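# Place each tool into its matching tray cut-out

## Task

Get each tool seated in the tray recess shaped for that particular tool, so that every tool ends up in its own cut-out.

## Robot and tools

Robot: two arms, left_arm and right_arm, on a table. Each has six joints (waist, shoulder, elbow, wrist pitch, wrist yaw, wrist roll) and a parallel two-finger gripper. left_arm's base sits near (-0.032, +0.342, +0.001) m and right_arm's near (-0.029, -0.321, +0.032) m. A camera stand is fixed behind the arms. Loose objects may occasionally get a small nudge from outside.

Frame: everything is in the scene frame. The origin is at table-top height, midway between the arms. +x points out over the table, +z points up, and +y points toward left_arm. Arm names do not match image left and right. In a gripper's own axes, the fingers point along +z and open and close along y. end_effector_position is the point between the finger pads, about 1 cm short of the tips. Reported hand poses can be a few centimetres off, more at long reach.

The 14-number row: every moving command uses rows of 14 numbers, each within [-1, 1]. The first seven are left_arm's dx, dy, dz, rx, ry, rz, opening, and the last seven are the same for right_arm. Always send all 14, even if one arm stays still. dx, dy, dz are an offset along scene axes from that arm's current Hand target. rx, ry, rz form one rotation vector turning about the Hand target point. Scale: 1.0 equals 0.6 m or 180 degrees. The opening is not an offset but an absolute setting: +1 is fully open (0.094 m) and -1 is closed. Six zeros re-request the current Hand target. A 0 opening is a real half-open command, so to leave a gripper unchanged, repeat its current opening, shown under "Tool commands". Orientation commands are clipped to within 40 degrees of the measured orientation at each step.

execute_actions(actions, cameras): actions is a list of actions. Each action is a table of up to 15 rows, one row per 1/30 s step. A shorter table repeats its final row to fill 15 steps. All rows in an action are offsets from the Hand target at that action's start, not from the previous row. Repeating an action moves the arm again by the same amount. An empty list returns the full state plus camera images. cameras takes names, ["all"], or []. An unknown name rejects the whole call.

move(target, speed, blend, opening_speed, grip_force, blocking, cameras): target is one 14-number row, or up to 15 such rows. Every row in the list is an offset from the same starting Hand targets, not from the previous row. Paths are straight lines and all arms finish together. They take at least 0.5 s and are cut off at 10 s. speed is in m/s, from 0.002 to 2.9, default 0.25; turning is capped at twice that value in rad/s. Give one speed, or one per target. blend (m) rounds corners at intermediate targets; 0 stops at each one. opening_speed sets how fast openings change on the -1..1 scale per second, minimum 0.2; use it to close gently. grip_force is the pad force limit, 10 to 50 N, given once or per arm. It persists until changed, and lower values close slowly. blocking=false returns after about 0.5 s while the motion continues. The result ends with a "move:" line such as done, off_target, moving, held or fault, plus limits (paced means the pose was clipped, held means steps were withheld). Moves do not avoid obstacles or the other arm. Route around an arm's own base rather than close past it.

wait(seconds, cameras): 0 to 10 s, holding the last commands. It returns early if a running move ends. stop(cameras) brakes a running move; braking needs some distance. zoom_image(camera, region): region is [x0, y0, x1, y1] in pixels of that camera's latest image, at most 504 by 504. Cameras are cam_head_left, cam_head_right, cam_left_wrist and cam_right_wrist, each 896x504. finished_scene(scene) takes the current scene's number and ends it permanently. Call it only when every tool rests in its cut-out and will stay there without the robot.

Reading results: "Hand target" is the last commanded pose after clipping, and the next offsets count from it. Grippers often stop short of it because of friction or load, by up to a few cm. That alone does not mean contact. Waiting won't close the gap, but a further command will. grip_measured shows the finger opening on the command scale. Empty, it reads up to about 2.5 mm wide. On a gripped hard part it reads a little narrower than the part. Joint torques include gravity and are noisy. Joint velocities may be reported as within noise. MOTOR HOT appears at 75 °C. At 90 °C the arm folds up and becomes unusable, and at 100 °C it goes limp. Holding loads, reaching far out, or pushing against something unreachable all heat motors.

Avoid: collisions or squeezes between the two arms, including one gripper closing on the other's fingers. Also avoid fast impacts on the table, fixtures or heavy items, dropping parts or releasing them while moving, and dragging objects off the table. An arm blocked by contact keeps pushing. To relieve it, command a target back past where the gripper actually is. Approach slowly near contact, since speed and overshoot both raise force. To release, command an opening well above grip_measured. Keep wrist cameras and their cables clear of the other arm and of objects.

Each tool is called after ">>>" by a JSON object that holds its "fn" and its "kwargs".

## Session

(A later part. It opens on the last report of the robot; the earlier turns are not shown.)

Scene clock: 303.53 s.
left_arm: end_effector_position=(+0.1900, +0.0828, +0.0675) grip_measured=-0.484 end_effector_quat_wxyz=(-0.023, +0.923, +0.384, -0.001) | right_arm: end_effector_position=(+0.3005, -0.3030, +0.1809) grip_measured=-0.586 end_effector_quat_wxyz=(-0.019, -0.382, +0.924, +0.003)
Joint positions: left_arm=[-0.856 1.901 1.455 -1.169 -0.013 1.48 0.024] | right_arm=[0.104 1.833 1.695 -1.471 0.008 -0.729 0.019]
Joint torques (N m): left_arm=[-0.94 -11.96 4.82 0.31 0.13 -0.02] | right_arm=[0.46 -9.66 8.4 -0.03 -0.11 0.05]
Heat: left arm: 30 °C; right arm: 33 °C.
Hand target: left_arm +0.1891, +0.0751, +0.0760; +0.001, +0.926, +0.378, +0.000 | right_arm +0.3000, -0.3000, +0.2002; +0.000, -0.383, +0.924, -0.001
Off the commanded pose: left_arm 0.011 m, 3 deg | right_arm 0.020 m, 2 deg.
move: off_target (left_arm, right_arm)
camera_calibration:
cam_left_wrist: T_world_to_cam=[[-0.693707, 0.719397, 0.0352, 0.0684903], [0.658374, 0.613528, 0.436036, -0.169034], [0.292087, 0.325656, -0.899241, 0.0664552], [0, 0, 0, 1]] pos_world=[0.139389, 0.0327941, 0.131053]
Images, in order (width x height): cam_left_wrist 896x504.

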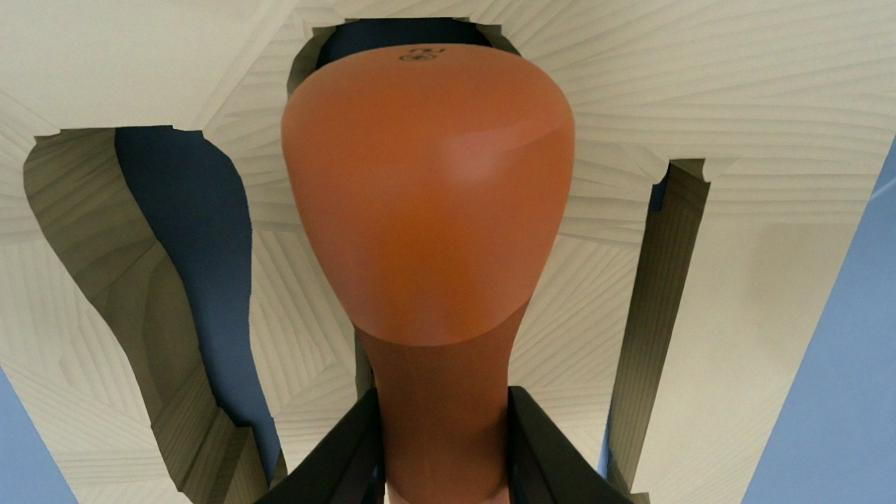

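>>> {"fn": "execute_actions", "kwargs": {"actions": []}}

>>> {"fn": "zoom_image", "kwargs": {"camera": "cam_head_left", "region": [385, 270, 425, 310]}}

>>> {"fn": "zoom_image", "kwargs": {"camera": "cam_head_right", "region": [385, 270, 425, 310]}}

Scene clock: 307.93 s.
left_arm: end_effector_position=(+0.1900, +0.0828, +0.0675) grip_measured=-0.484 end_effector_quat_wxyz=(-0.023, +0.923, +0.384, -0.001) | right_arm: end_effector_position=(+0.3005, -0.3030, +0.1809) grip_measured=-0.586 end_effector_quat_wxyz=(-0.019, -0.382, +0.924, +0.003)
Joint positions: left_arm=[-0.856 1.901 1.455 -1.169 -0.013 1.48 0.024] | right_arm=[0.104 1.833 1.695 -1.471 0.008 -0.729 0.019]
Joint velocities: within noise
Joint torques (N m): left_arm=[-0.94 -11.96 4.83 0.32 0.13 0.03] | right_arm=[0.46 -9.63 8.42 -0.02 -0.11 0.04]
Motor temperatures (°C): left_arm=[21 30 25 21 20 23 25] | right_arm=[21 33 32 24 20 22 23]
Heat: left arm: 30 °C; right arm: 33 °C.
Hand target: left_arm +0.1891, +0.0752, +0.0760; +0.001, +0.926, +0.378, +0.000 | right_arm +0.3000, -0.3000, +0.2002; +0.000, -0.383, +0.924, -0.001
Tool commands: left_gripper/opening=-1.0 right_gripper/opening=-1.0
Off the commanded pose: left_arm 0.011 m, 3 deg | right_arm 0.020 m, 2 deg.
camera_calibration:
cam_left_wrist: T_world_to_cam=[[-0.693982, 0.719133, 0.0351737, 0.0685407], [0.658116, 0.61377, 0.436086, -0.169012], [0.292015, 0.325784, -0.899218, 0.0664582], [0, 0, 0, 1]] pos_world=[0.139389, 0.0327937, 0.131053]
cam_right_wrist: T_world_to_cam=[[0.718886, -0.695128, 0.000577357, -0.430301], [-0.620025, -0.64084, 0.452651, -0.0496983], [-0.31428, -0.325763, -0.891687, 0.247305], [0, 0, 0, 1]] pos_world=[0.356246, -0.2504, 0.243263]

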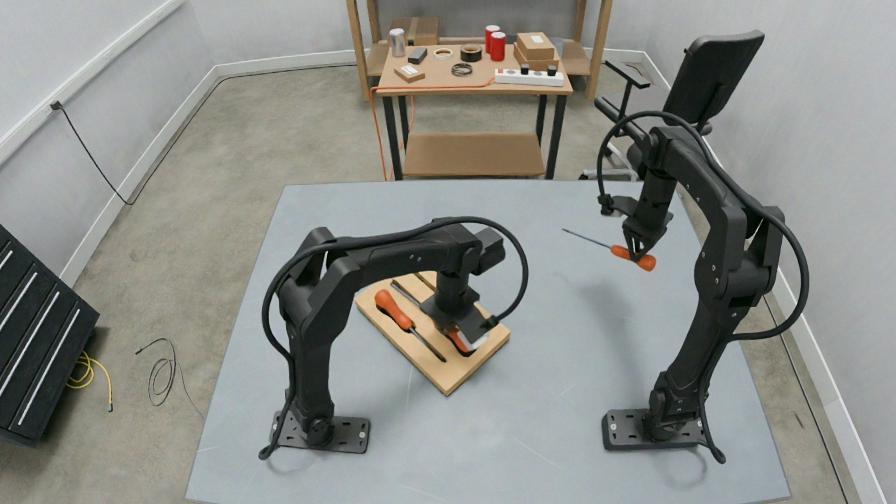

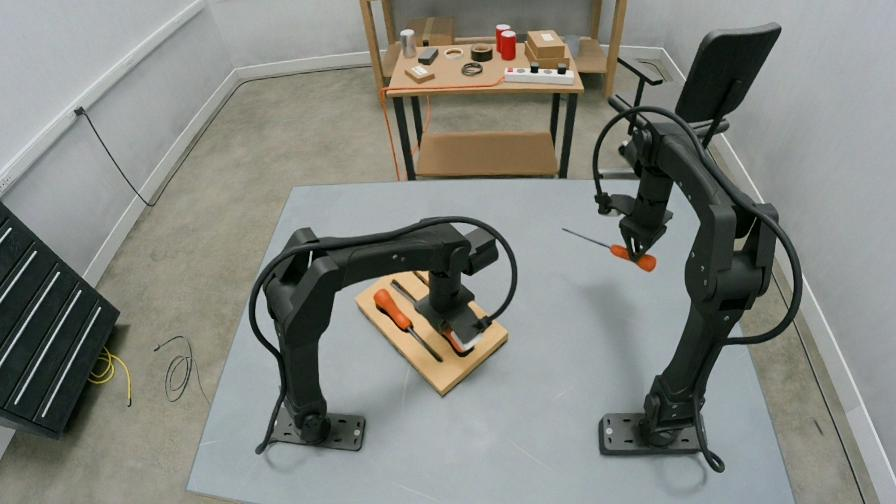

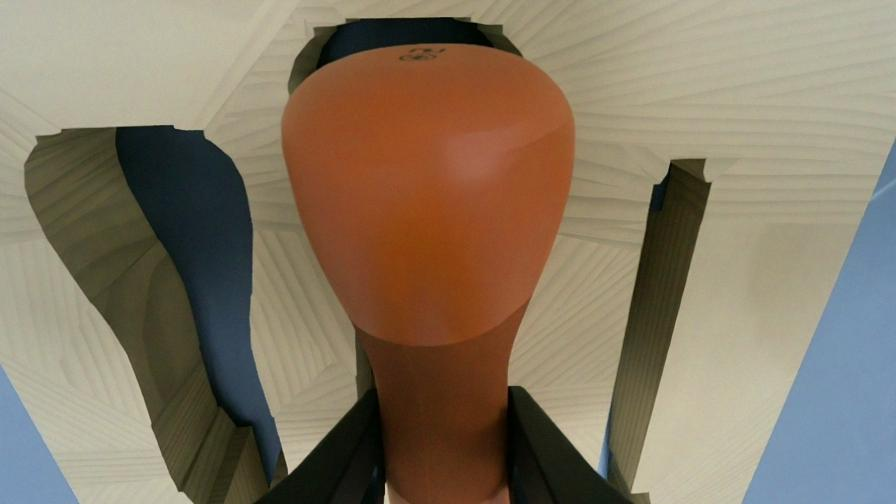

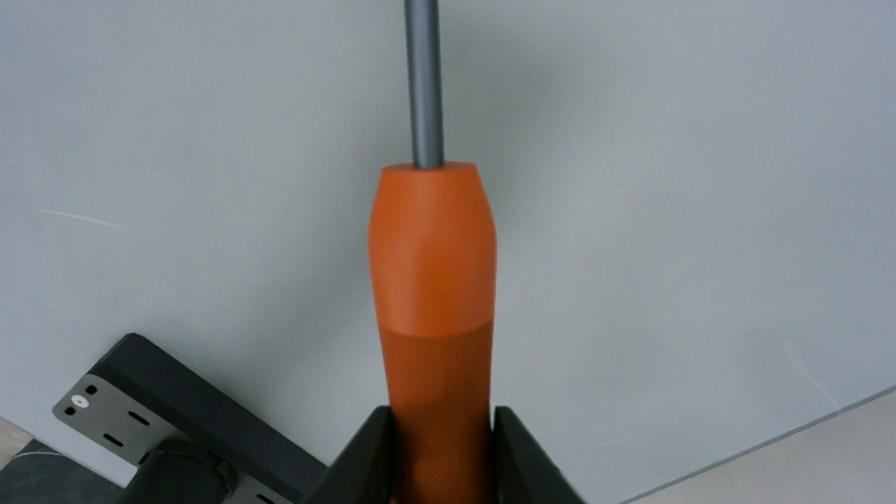

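Scaled by 12.600.

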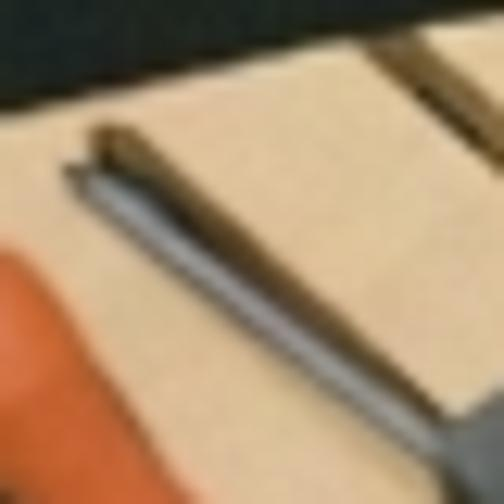

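Scaled by 12.600.

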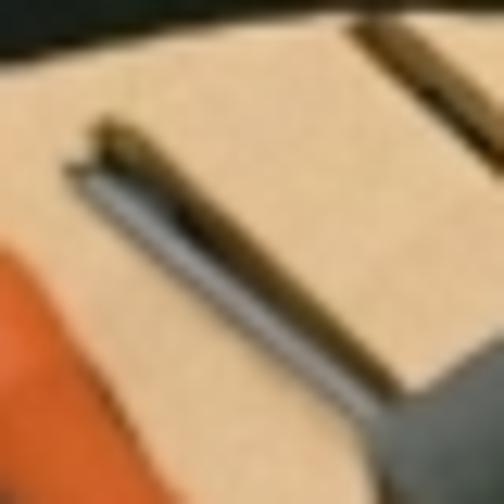

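>>> {"fn": "move", "kwargs": {"target": [0.0058, -0.0068, 0.045, -0.0076, -0.0117, -0.0067, -1, 0, 0, 0, 0, 0, 0, -1], "speed": 0.1, "cameras": ["cam_left_wrist", "cam_head_left", "cam_head_right"]}}

>>> {"fn": "zoom_image", "kwargs": {"camera": "cam_head_left", "region": [385, 270, 425, 310]}}

>>> {"fn": "zoom_image", "kwargs": {"camera": "cam_head_right", "region": [385, 270, 425, 310]}}

Scene clock: 324.73 s.
left_arm: end_effector_position=(+0.1908, +0.0789, +0.0802) grip_measured=-0.484 end_effector_quat_wxyz=(-0.011, +0.927, +0.374, +0.006) | right_arm: end_effector_position=(+0.3005, -0.3030, +0.1809) grip_measured=-0.586 end_effector_quat_wxyz=(-0.019, -0.382, +0.924, +0.003)
Joint positions: left_arm=[-0.865 1.879 1.478 -1.186 -0.018 1.494 0.024] | right_arm=[0.104 1.833 1.695 -1.471 0.008 -0.729 0.019]
Joint torques (N m): left_arm=[-0.76 -13.35 7.87 0.03 0.05 0.02] | right_arm=[0.44 -9.63 8.43 -0.03 -0.12 0.04]
Heat: left arm: 30 °C; right arm: 33 °C.
Hand target: left_arm +0.1926, +0.0710, +0.1030; +0.019, +0.930, +0.368, +0.013 | right_arm +0.3000, -0.3000, +0.2002; +0.000, -0.383, +0.924, -0.001
Off the commanded pose: left_arm 0.024 m, 4 deg | right_arm 0.020 m, 2 deg.
move: off_target (left_arm, right_arm)
camera_calibration:
cam_left_wrist: T_world_to_cam=[[-0.678226, 0.734814, 0.00763977, 0.0695061], [0.66244, 0.606859, 0.439199, -0.173207], [0.318093, 0.302937, -0.898357, 0.07566], [0, 0, 0, 1]] pos_world=[0.137813, 0.0311179, 0.143511]
Images, in order (width x height): cam_head_left 896x504, cam_head_right 896x504, cam_left_wrist 896x504.

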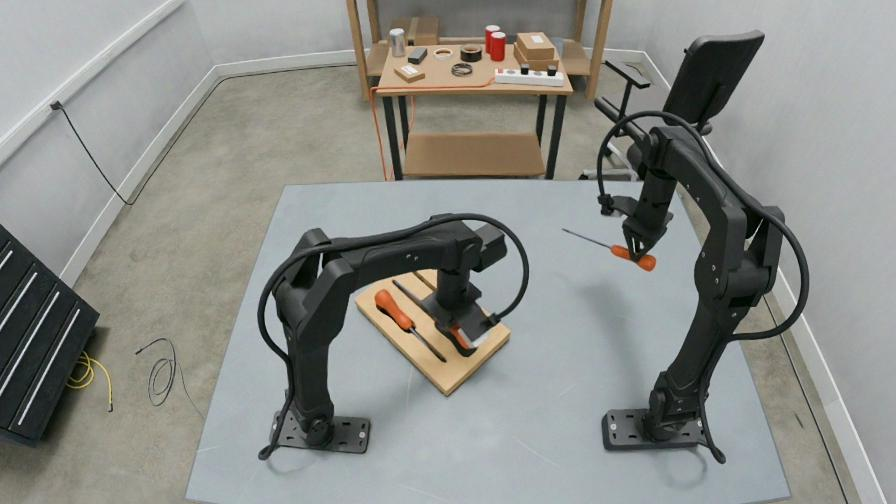

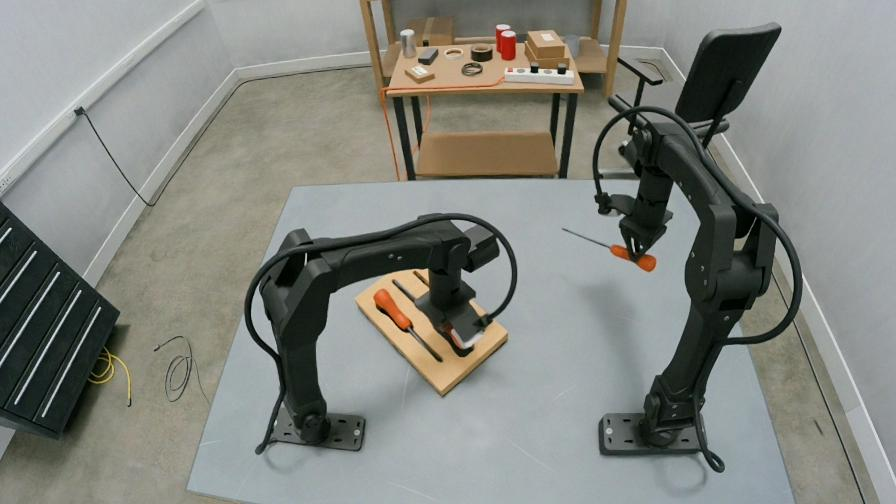

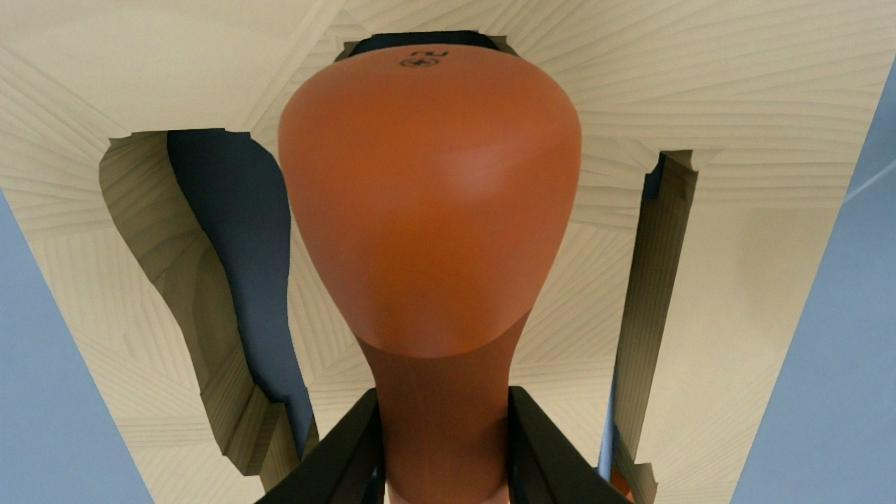

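Scaled by 12.600.

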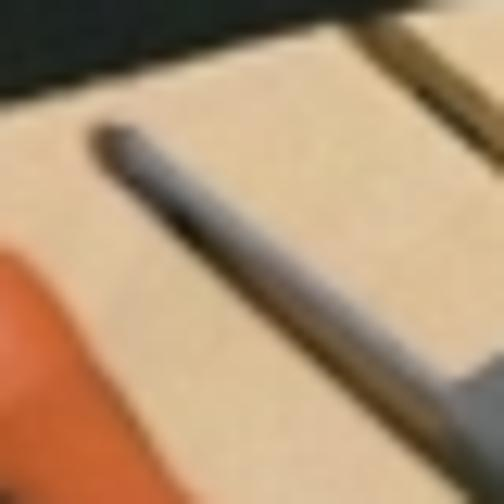

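Scaled by 12.600.

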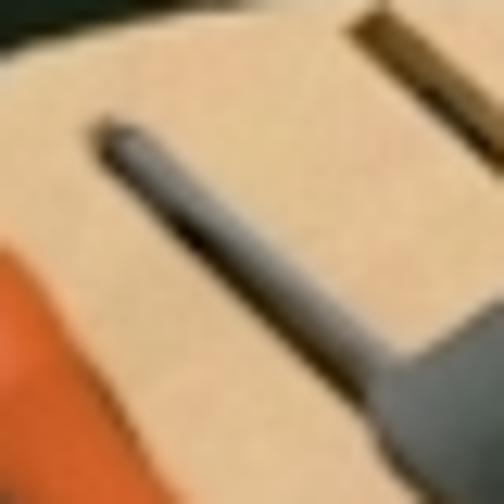

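>>> {"fn": "move", "kwargs": {"target": [-0.0052, 0.007, -0.0575, 0, 0, 0, -1, 0, 0, 0, 0, 0, 0, -1], "speed": 0.08, "cameras": ["cam_left_wrist", "cam_head_left", "cam_head_right"]}}

>>> {"fn": "zoom_image", "kwargs": {"camera": "cam_head_left", "region": [385, 270, 425, 310]}}

>>> {"fn": "zoom_image", "kwargs": {"camera": "cam_head_right", "region": [385, 270, 425, 310]}}

Scene clock: 341.27 s.
left_arm: end_effector_position=(+0.1898, +0.0803, +0.0565) grip_measured=-0.484 end_effector_quat_wxyz=(-0.004, +0.928, +0.372, +0.009) | right_arm: end_effector_position=(+0.3005, -0.3030, +0.1809) grip_measured=-0.586 end_effector_quat_wxyz=(-0.019, -0.382, +0.924, +0.003)
Joint positions: left_arm=[-0.865 1.878 1.381 -1.076 -0.019 1.499 0.024] | right_arm=[0.104 1.833 1.695 -1.471 0.008 -0.729 0.019]
Joint torques (N m): left_arm=[-0.68 -12.81 4.78 0.29 0.05 0] | right_arm=[0.43 -9.65 8.4 -0.02 -0.11 0.04]
Heat: left arm: 30 °C; right arm: 34 °C.
Hand target: left_arm +0.1894, +0.0753, +0.0686; +0.019, +0.930, +0.368, +0.013 | right_arm +0.3000, -0.3000, +0.2002; +0.000, -0.383, +0.924, -0.001
Off the commanded pose: left_arm 0.013 m, 3 deg | right_arm 0.020 m, 2 deg.
move: off_target (left_arm, right_arm)
camera_calibration:
cam_left_wrist: T_world_to_cam=[[-0.674547, 0.738205, -0.00639237, 0.067842], [0.661324, 0.608099, 0.439165, -0.162884], [0.328081, 0.29201, -0.898384, 0.0532313], [0, 0, 0, 1]] pos_world=[0.136018, 0.0334244, 0.119789]
Images, in order (width x height): cam_head_left 896x504, cam_head_right 896x504, cam_left_wrist 896x504.

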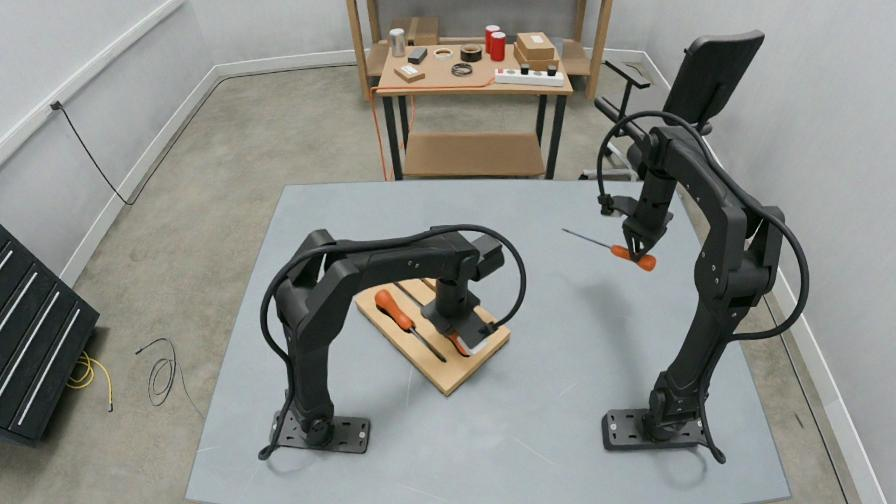

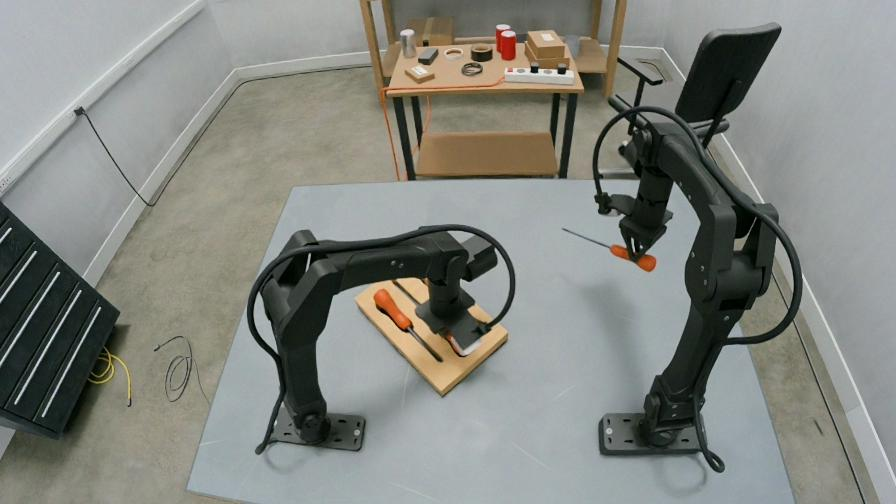

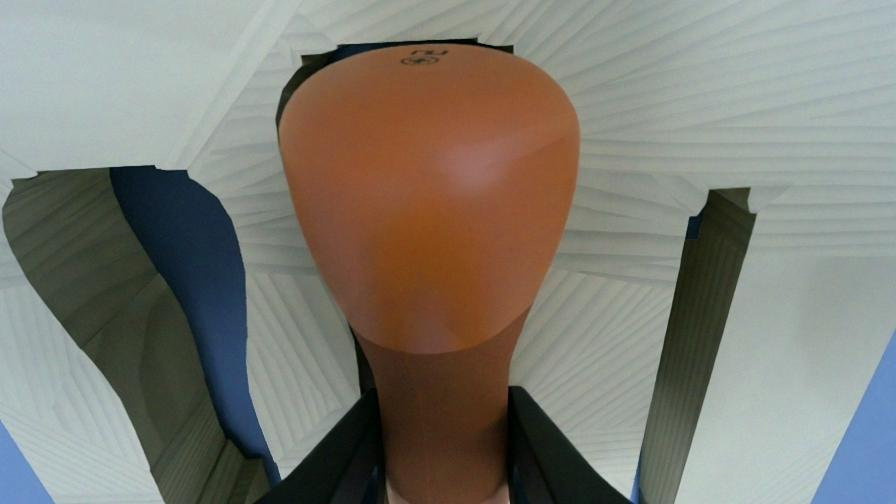

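Scaled by 12.600.

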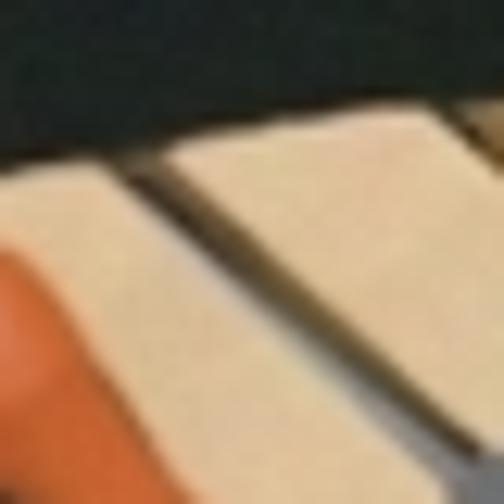

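Scaled by 12.600.

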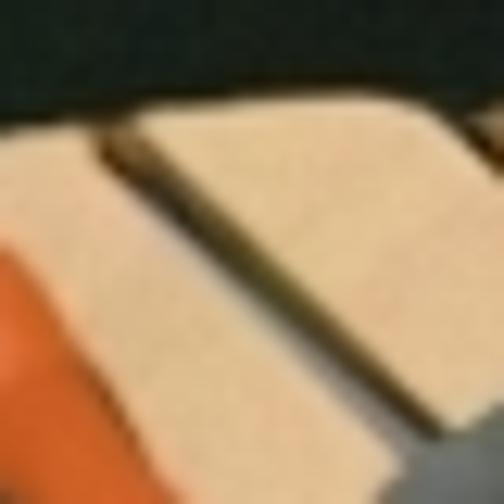

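>>> {"fn": "move", "kwargs": {"target": [0.0122, -0.0145, 0.0573, 0, 0, 0, -1, 0, 0, 0, 0, 0, 0, -1], "speed": 0.1, "cameras": ["cam_left_wrist"]}}

Scene clock: 346.23 s.
left_arm: end_effector_position=(+0.1957, +0.0734, +0.0887) grip_measured=-0.484 end_effector_quat_wxyz=(+0.001, +0.928, +0.373, +0.011) | right_arm: end_effector_position=(+0.3005, -0.3030, +0.1809) grip_measured=-0.586 end_effector_quat_wxyz=(-0.019, -0.382, +0.924, +0.003)
Joint positions: left_arm=[-0.865 1.878 1.511 -1.195 -0.02 1.496 0.024] | right_arm=[0.104 1.833 1.695 -1.471 0.008 -0.729 0.019]
Joint torques (N m): left_arm=[-0.64 -10.73 7.87 0.04 0.06 0.03] | right_arm=[0.44 -9.65 8.43 -0.03 -0.11 0.04]
Heat: left arm: 30 °C; right arm: 34 °C.
Hand target: left_arm +0.1968, +0.0666, +0.1030; +0.019, +0.930, +0.368, +0.013 | right_arm +0.3000, -0.3000, +0.2002; +0.000, -0.383, +0.924, -0.001
Off the commanded pose: left_arm 0.016 m, 2 deg | right_arm 0.020 m, 2 deg.
move: off_target (left_arm, right_arm)
camera_calibration:
cam_left_wrist: T_world_to_cam=[[-0.676501, 0.736234, -0.017488, 0.0785693], [0.656273, 0.613462, 0.439283, -0.176146], [0.334143, 0.285699, -0.898178, 0.08152], [0, 0, 0, 1]] pos_world=[0.141513, 0.0269234, 0.151972]
Images, in order (width x height): cam_left_wrist 896x504.

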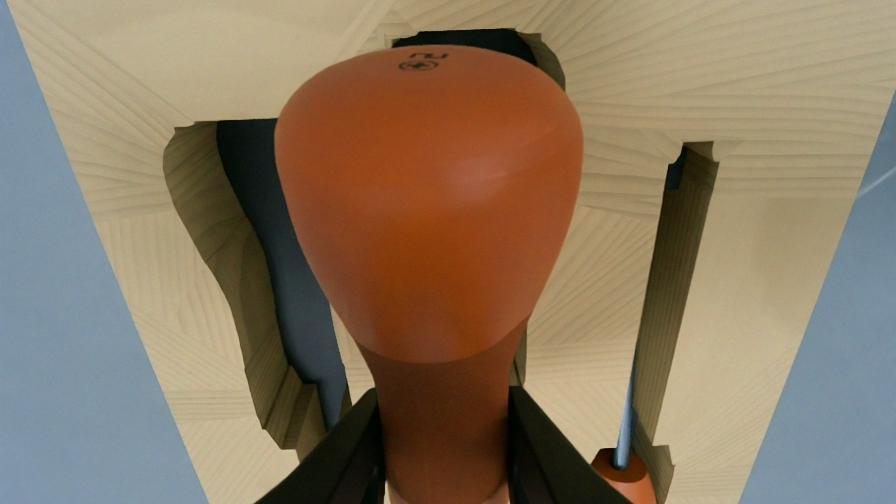

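>>> {"fn": "move", "kwargs": {"target": [0.0105, 0.0135, 0, 0, 0, 0, -1, 0, 0, 0, 0, 0, 0, -1], "speed": 0.1, "cameras": []}}

Scene clock: 377.70 s.
left_arm: end_effector_position=(+0.1997, +0.0770, +0.0887) grip_measured=-0.484 end_effector_quat_wxyz=(+0.001, +0.930, +0.368, +0.011) | right_arm: end_effector_position=(+0.3005, -0.3030, +0.1809) grip_measured=-0.586 end_effector_quat_wxyz=(-0.019, -0.382, +0.924, +0.003)
Joint positions: left_arm=[-0.849 1.878 1.511 -1.195 -0.02 1.523 0.024] | right_arm=[0.104 1.833 1.695 -1.471 0.008 -0.729 0.019]
Joint torques (N m): left_arm=[0.64 -11.54 7.01 0.11 0.07 0.04] | right_arm=[0.46 -9.63 8.42 -0.03 -0.11 0.04]
Heat: left arm: 30 °C; right arm: 34 °C.
Hand target: left_arm +0.2031, +0.0747, +0.1030; +0.019, +0.930, +0.368, +0.013 | right_arm +0.3000, -0.3000, +0.2002; +0.000, -0.383, +0.924, -0.001
Off the commanded pose: left_arm 0.015 m, 2 deg | right_arm 0.020 m, 2 deg.
move: off_target (left_arm, right_arm)
No camera images: "cameras" was empty.

>>> {"fn": "move", "kwargs": {"target": [-0.0157, -0.0007, -0.0475, 0, 0, 0, -1, 0, 0, 0, 0, 0, 0, -1], "speed": 0.1, "cameras": ["cam_left_wrist", "cam_head_left", "cam_head_right"]}}

>>> {"fn": "zoom_image", "kwargs": {"camera": "cam_head_left", "region": [385, 270, 425, 310]}}

>>> {"fn": "zoom_image", "kwargs": {"camera": "cam_head_right", "region": [385, 270, 425, 310]}}

Scene clock: 381.43 s.
left_arm: end_effector_position=(+0.1947, +0.0791, +0.0647) grip_measured=-0.484 end_effector_quat_wxyz=(+0.000, +0.929, +0.370, +0.010) | right_arm: end_effector_position=(+0.3005, -0.3030, +0.1809) grip_measured=-0.586 end_effector_quat_wxyz=(-0.019, -0.382, +0.924, +0.003)
Joint positions: left_arm=[-0.856 1.878 1.414 -1.101 -0.02 1.511 0.024] | right_arm=[0.104 1.833 1.695 -1.471 0.008 -0.729 0.019]
Joint torques (N m): left_arm=[-0.73 -12.03 4.96 0.32 0.07 -0.1] | right_arm=[0.46 -9.66 8.46 -0.03 -0.11 0.04]
Heat: left arm: 30 °C; right arm: 34 °C.
Hand target: left_arm +0.1937, +0.0742, +0.0745; +0.019, +0.930, +0.368, +0.013 | right_arm +0.3000, -0.3000, +0.2002; +0.000, -0.383, +0.924, -0.001
Off the commanded pose: left_arm 0.011 m, 2 deg | right_arm 0.020 m, 2 deg.
move: off_target (left_arm, right_arm)
camera_calibration:
cam_left_wrist: T_world_to_cam=[[-0.671712, 0.740669, -0.0145494, 0.0718011], [0.661048, 0.608137, 0.439528, -0.168929], [0.334393, 0.285619, -0.898111, 0.0585479], [0, 0, 0, 1]] pos_world=[0.140322, 0.0328288, 0.127876]
Images, in order (width x height): cam_head_left 896x504, cam_head_right 896x504, cam_left_wrist 896x504.

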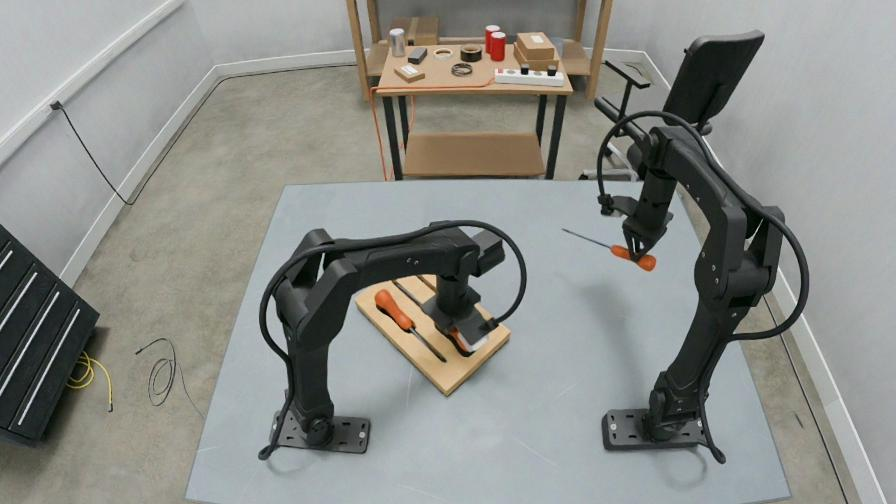

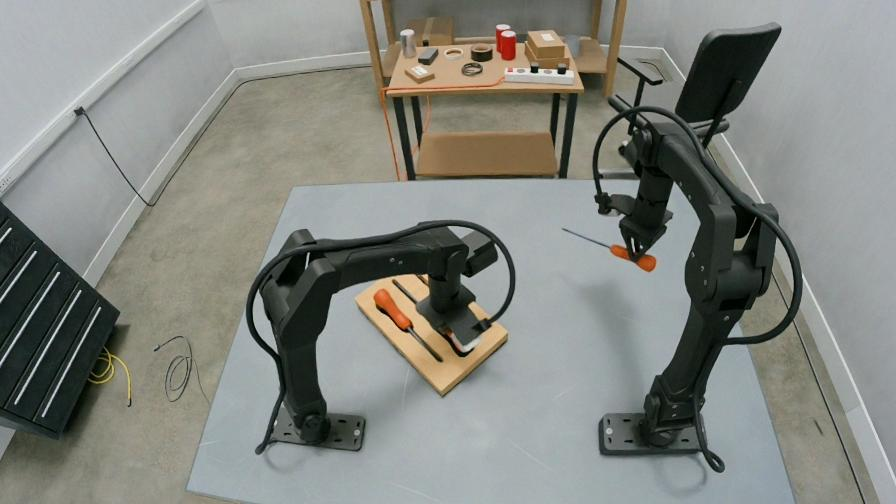

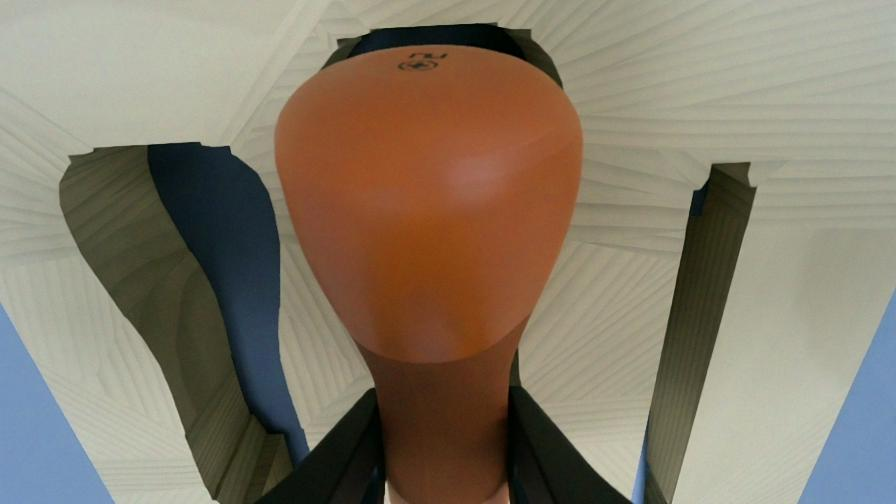

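Scaled by 12.600.

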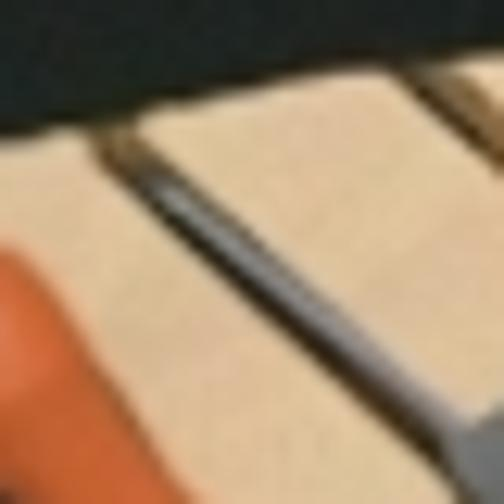

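Scaled by 12.600.

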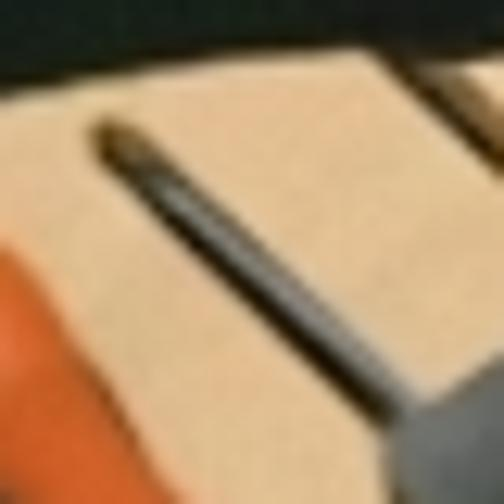

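>>> {"fn": "move", "kwargs": {"target": [0.001, -0.0013, -0.0117, 0, 0, 0, -1, 0, 0, 0, 0, 0, 0, -1], "speed": 0.05, "cameras": ["cam_left_wrist", "cam_head_left", "cam_head_right"]}}

>>> {"fn": "zoom_image", "kwargs": {"camera": "cam_head_left", "region": [385, 270, 425, 310]}}

>>> {"fn": "zoom_image", "kwargs": {"camera": "cam_head_left", "region": [420, 300, 490, 370]}}

Scene clock: 384.97 s.
left_arm: end_effector_position=(+0.1952, +0.0786, +0.0609) grip_measured=-0.484 end_effector_quat_wxyz=(+0.003, +0.928, +0.372, +0.011) | right_arm: end_effector_position=(+0.3005, -0.3030, +0.1809) grip_measured=-0.586 end_effector_quat_wxyz=(-0.019, -0.382, +0.924, +0.003)
Joint positions: left_arm=[-0.856 1.878 1.399 -1.079 -0.02 1.508 0.024] | right_arm=[0.104 1.833 1.695 -1.471 0.008 -0.729 0.019]
Joint torques (N m): left_arm=[-0.76 -11.08 4.89 0.33 0.06 -0.01] | right_arm=[0.47 -9.61 8.42 -0.04 -0.11 0.04]
Heat: left arm: 30 °C; right arm: 34 °C.
Hand target: left_arm +0.1943, +0.0735, +0.0675; +0.019, +0.930, +0.368, +0.013 | right_arm +0.3000, -0.3000, +0.2002; +0.000, -0.383, +0.924, -0.001
Off the commanded pose: left_arm 0.008 m, 2 deg | right_arm 0.020 m, 2 deg.
move: off_target (right_arm)
camera_calibration:
cam_left_wrist: T_world_to_cam=[[-0.673642, 0.738767, -0.0207257, 0.0733432], [0.657648, 0.611998, 0.43927, -0.166865], [0.337203, 0.282281, -0.898116, 0.0549457], [0, 0, 0, 1]] pos_world=[0.140617, 0.0324272, 0.124166]
Images, in order (width x height): cam_head_left 896x504, cam_head_right 896x504, cam_left_wrist 896x504.

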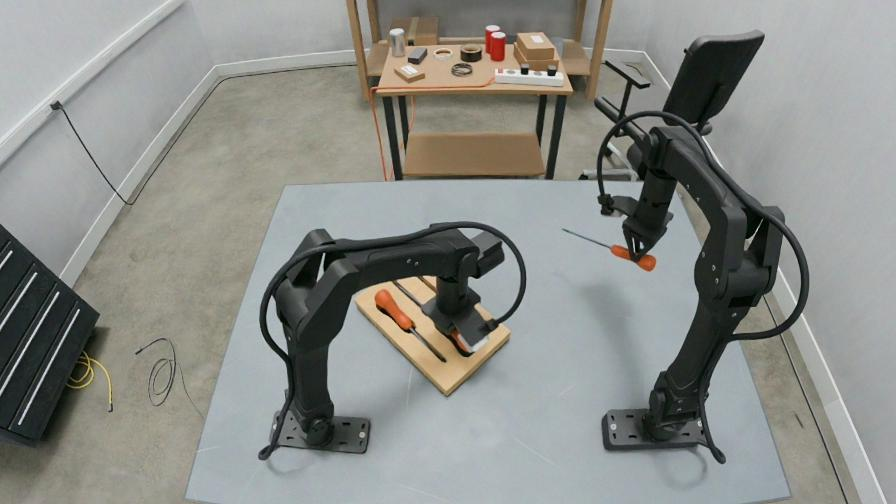

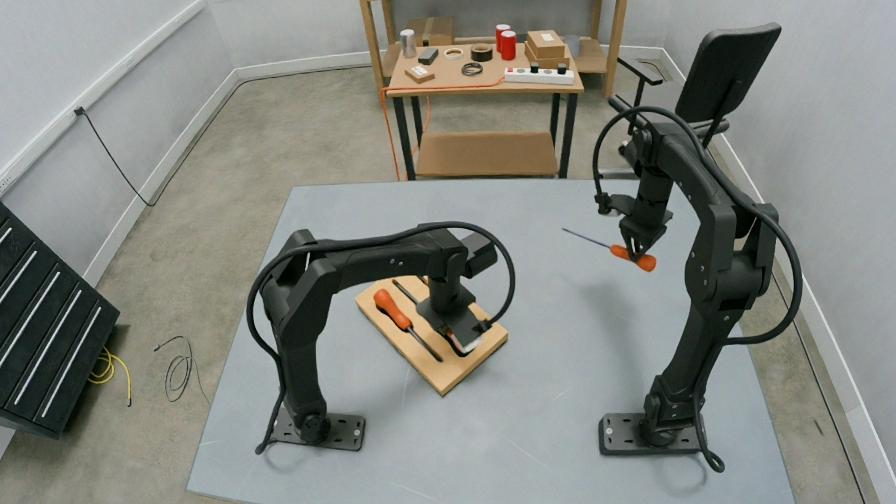

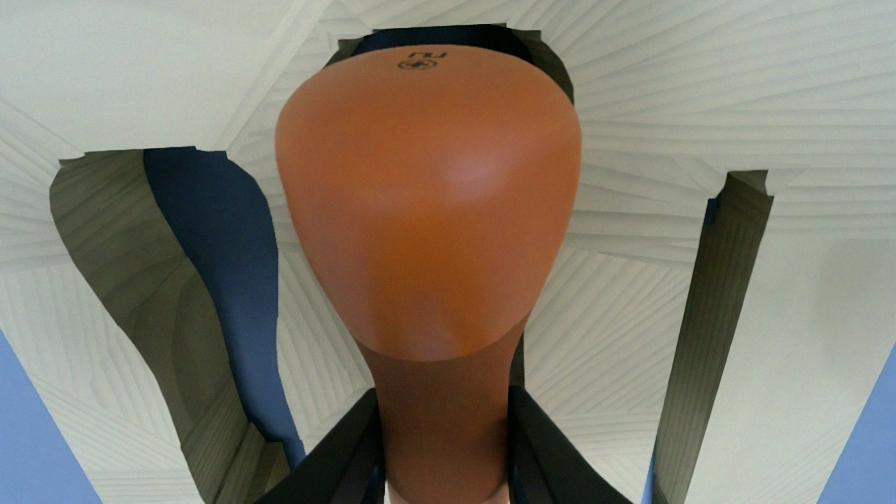

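Scaled by 12.600.

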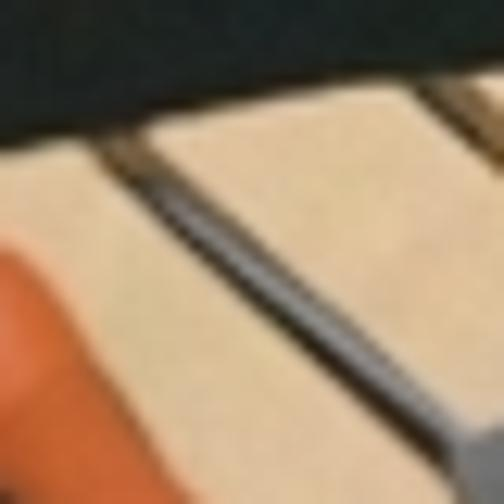

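Scaled by 7.200.

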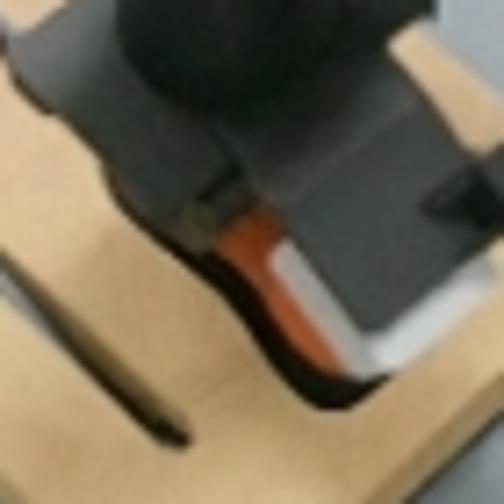

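>>> {"fn": "move", "kwargs": {"target": [-0.0032, 0.0042, -0.0035, 0, 0, 0, -1, 0, 0, 0, 0, 0, 0, -1], "speed": 0.05, "cameras": ["cam_left_wrist", "cam_head_left", "cam_head_right"]}}

>>> {"fn": "zoom_image", "kwargs": {"camera": "cam_head_left", "region": [385, 270, 425, 310]}}

>>> {"fn": "zoom_image", "kwargs": {"camera": "cam_head_right", "region": [385, 270, 425, 310]}}

Scene clock: 391.73 s.
left_arm: end_effector_position=(+0.1944, +0.0795, +0.0561) grip_measured=-0.484 end_effector_quat_wxyz=(+0.003, +0.928, +0.372, +0.011) | right_arm: end_effector_position=(+0.3005, -0.3030, +0.1809) grip_measured=-0.586 end_effector_quat_wxyz=(-0.019, -0.382, +0.924, +0.003)
Joint positions: left_arm=[-0.856 1.878 1.379 -1.059 -0.02 1.508 0.024] | right_arm=[0.104 1.833 1.695 -1.471 0.008 -0.729 0.019]
Joint torques (N m): left_arm=[-0.72 -12.05 4.68 0.28 0.07 -0.02] | right_arm=[0.46 -9.65 8.39 -0.03 -0.12 0.04]
Heat: left arm: 30 °C; right arm: 34 °C.
Hand target: left_arm +0.1923, +0.0761, +0.0653; +0.019, +0.930, +0.368, +0.013 | right_arm +0.3000, -0.3000, +0.2002; +0.000, -0.383, +0.924, -0.001
Off the commanded pose: left_arm 0.010 m, 2 deg | right_arm 0.020 m, 2 deg.
move: off_target (right_arm)
camera_calibration:
cam_left_wrist: T_world_to_cam=[[-0.673876, 0.738554, -0.0207252, 0.0720057], [0.657458, 0.612208, 0.439262, -0.164821], [0.337107, 0.282382, -0.89812, 0.050633], [0, 0, 0, 1]] pos_world=[0.139817, 0.0334269, 0.119366]
Images, in order (width x height): cam_head_left 896x504, cam_head_right 896x504, cam_left_wrist 896x504.

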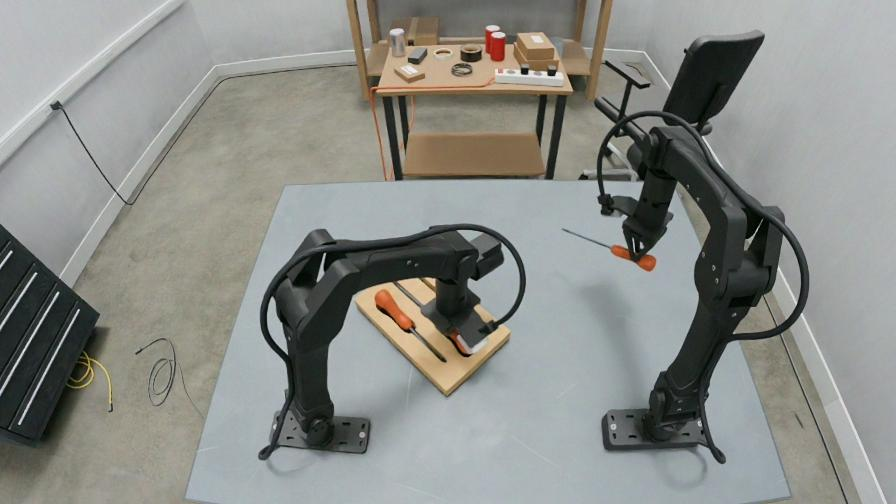

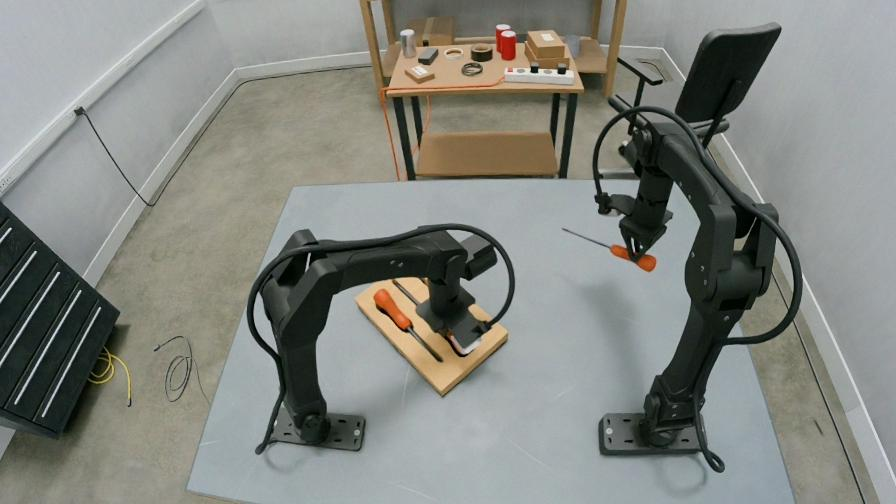

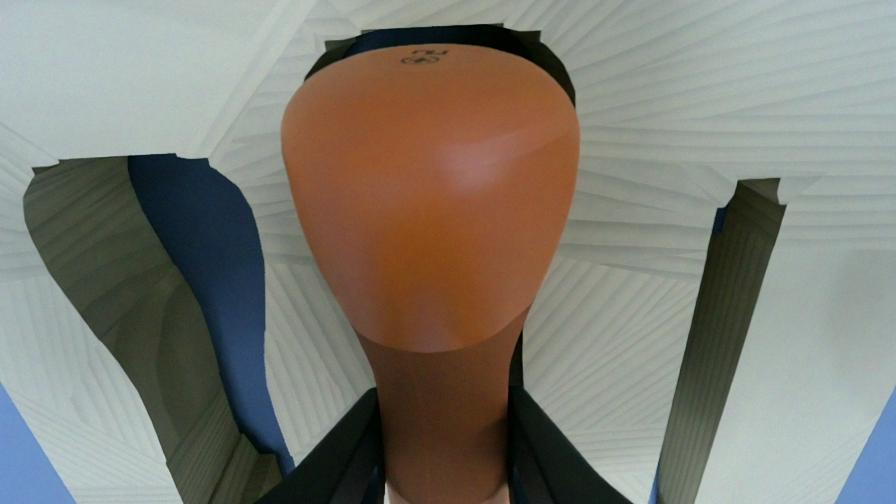

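Scaled by 12.600.

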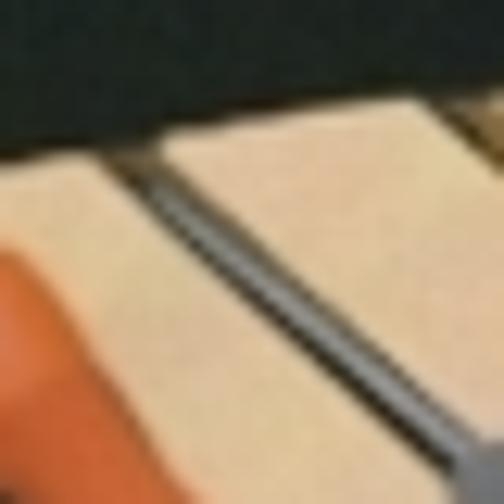

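Scaled by 12.600.

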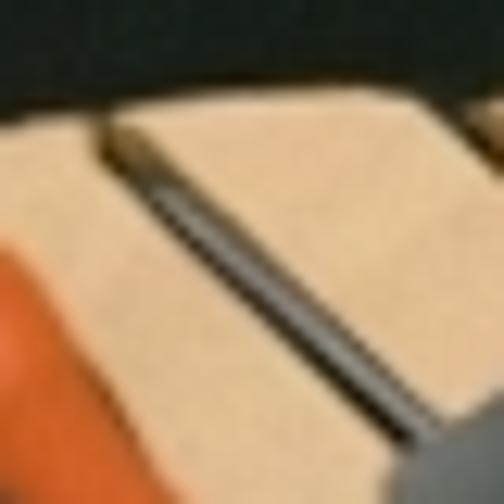

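>>> {"fn": "move", "kwargs": {"target": [0, 0, 0, 0, 0, 0, -0.1, 0, 0, 0, 0, 0, 0, -1], "speed": 0.05, "opening_speed": 0.25, "cameras": ["cam_left_wrist", "cam_head_left"]}}

Scene clock: 419.00 s.
left_arm: end_effector_position=(+0.1946, +0.0793, +0.0561) grip_measured=-0.102 end_effector_quat_wxyz=(+0.003, +0.928, +0.372, +0.011) | right_arm: end_effector_position=(+0.3005, -0.3030, +0.1809) grip_measured=-0.586 end_effector_quat_wxyz=(-0.019, -0.382, +0.924, +0.003)
Joint positions: left_arm=[-0.856 1.878 1.379 -1.058 -0.02 1.508 0.042] | right_arm=[0.104 1.833 1.695 -1.471 0.008 -0.729 0.019]
Joint torques (N m): left_arm=[-0.72 -12.05 4.7 0.28 0.07 -0.01] | right_arm=[0.44 -9.65 8.42 -0.03 -0.12 0.04]
Heat: left arm: 30 °C; right arm: 34 °C.
Hand target: left_arm +0.1923, +0.0761, +0.0653; +0.019, +0.930, +0.368, +0.013 | right_arm +0.3000, -0.3000, +0.2002; +0.000, -0.383, +0.924, -0.001
Off the commanded pose: left_arm 0.010 m, 2 deg | right_arm 0.020 m, 2 deg.
move: off_target (right_arm)
camera_calibration:
cam_left_wrist: T_world_to_cam=[[-0.673863, 0.738534, -0.0218383, 0.0724197], [0.657157, 0.612598, 0.439168, -0.164789], [0.337718, 0.281588, -0.89814, 0.0505635], [0, 0, 0, 1]] pos_world=[0.140017, 0.0332271, 0.119365]
Images, in order (width x height): cam_head_left 896x504, cam_left_wrist 896x504.

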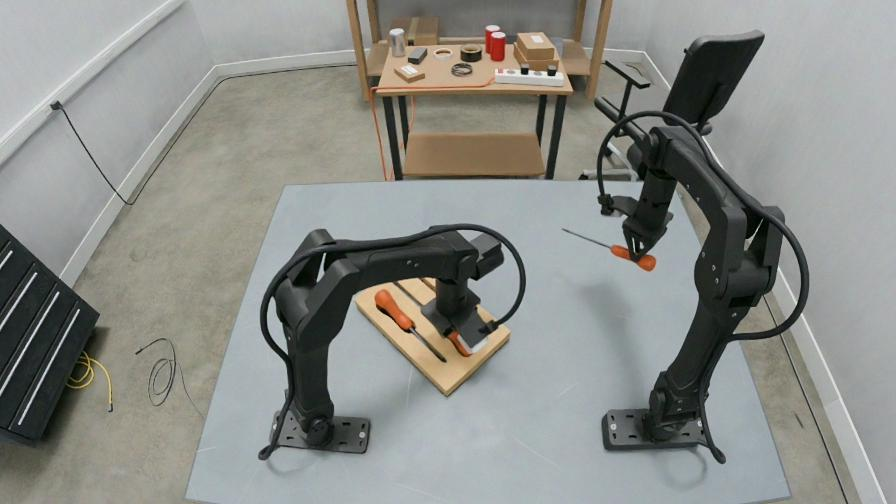

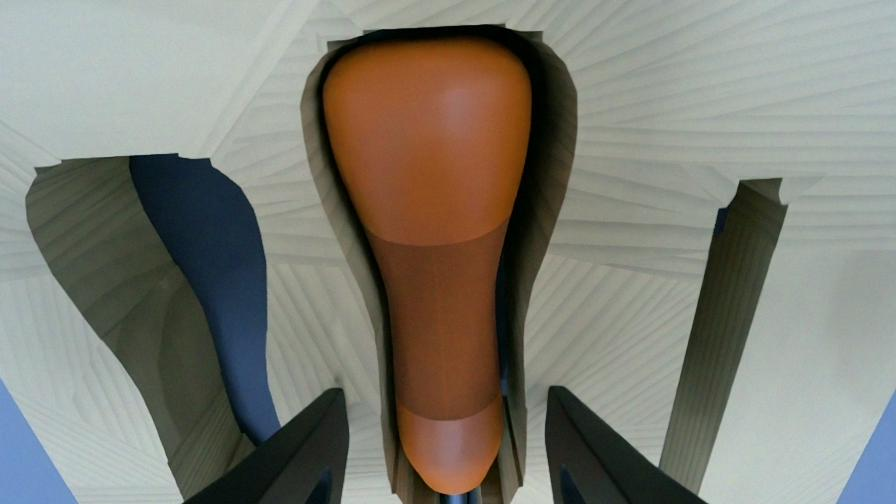

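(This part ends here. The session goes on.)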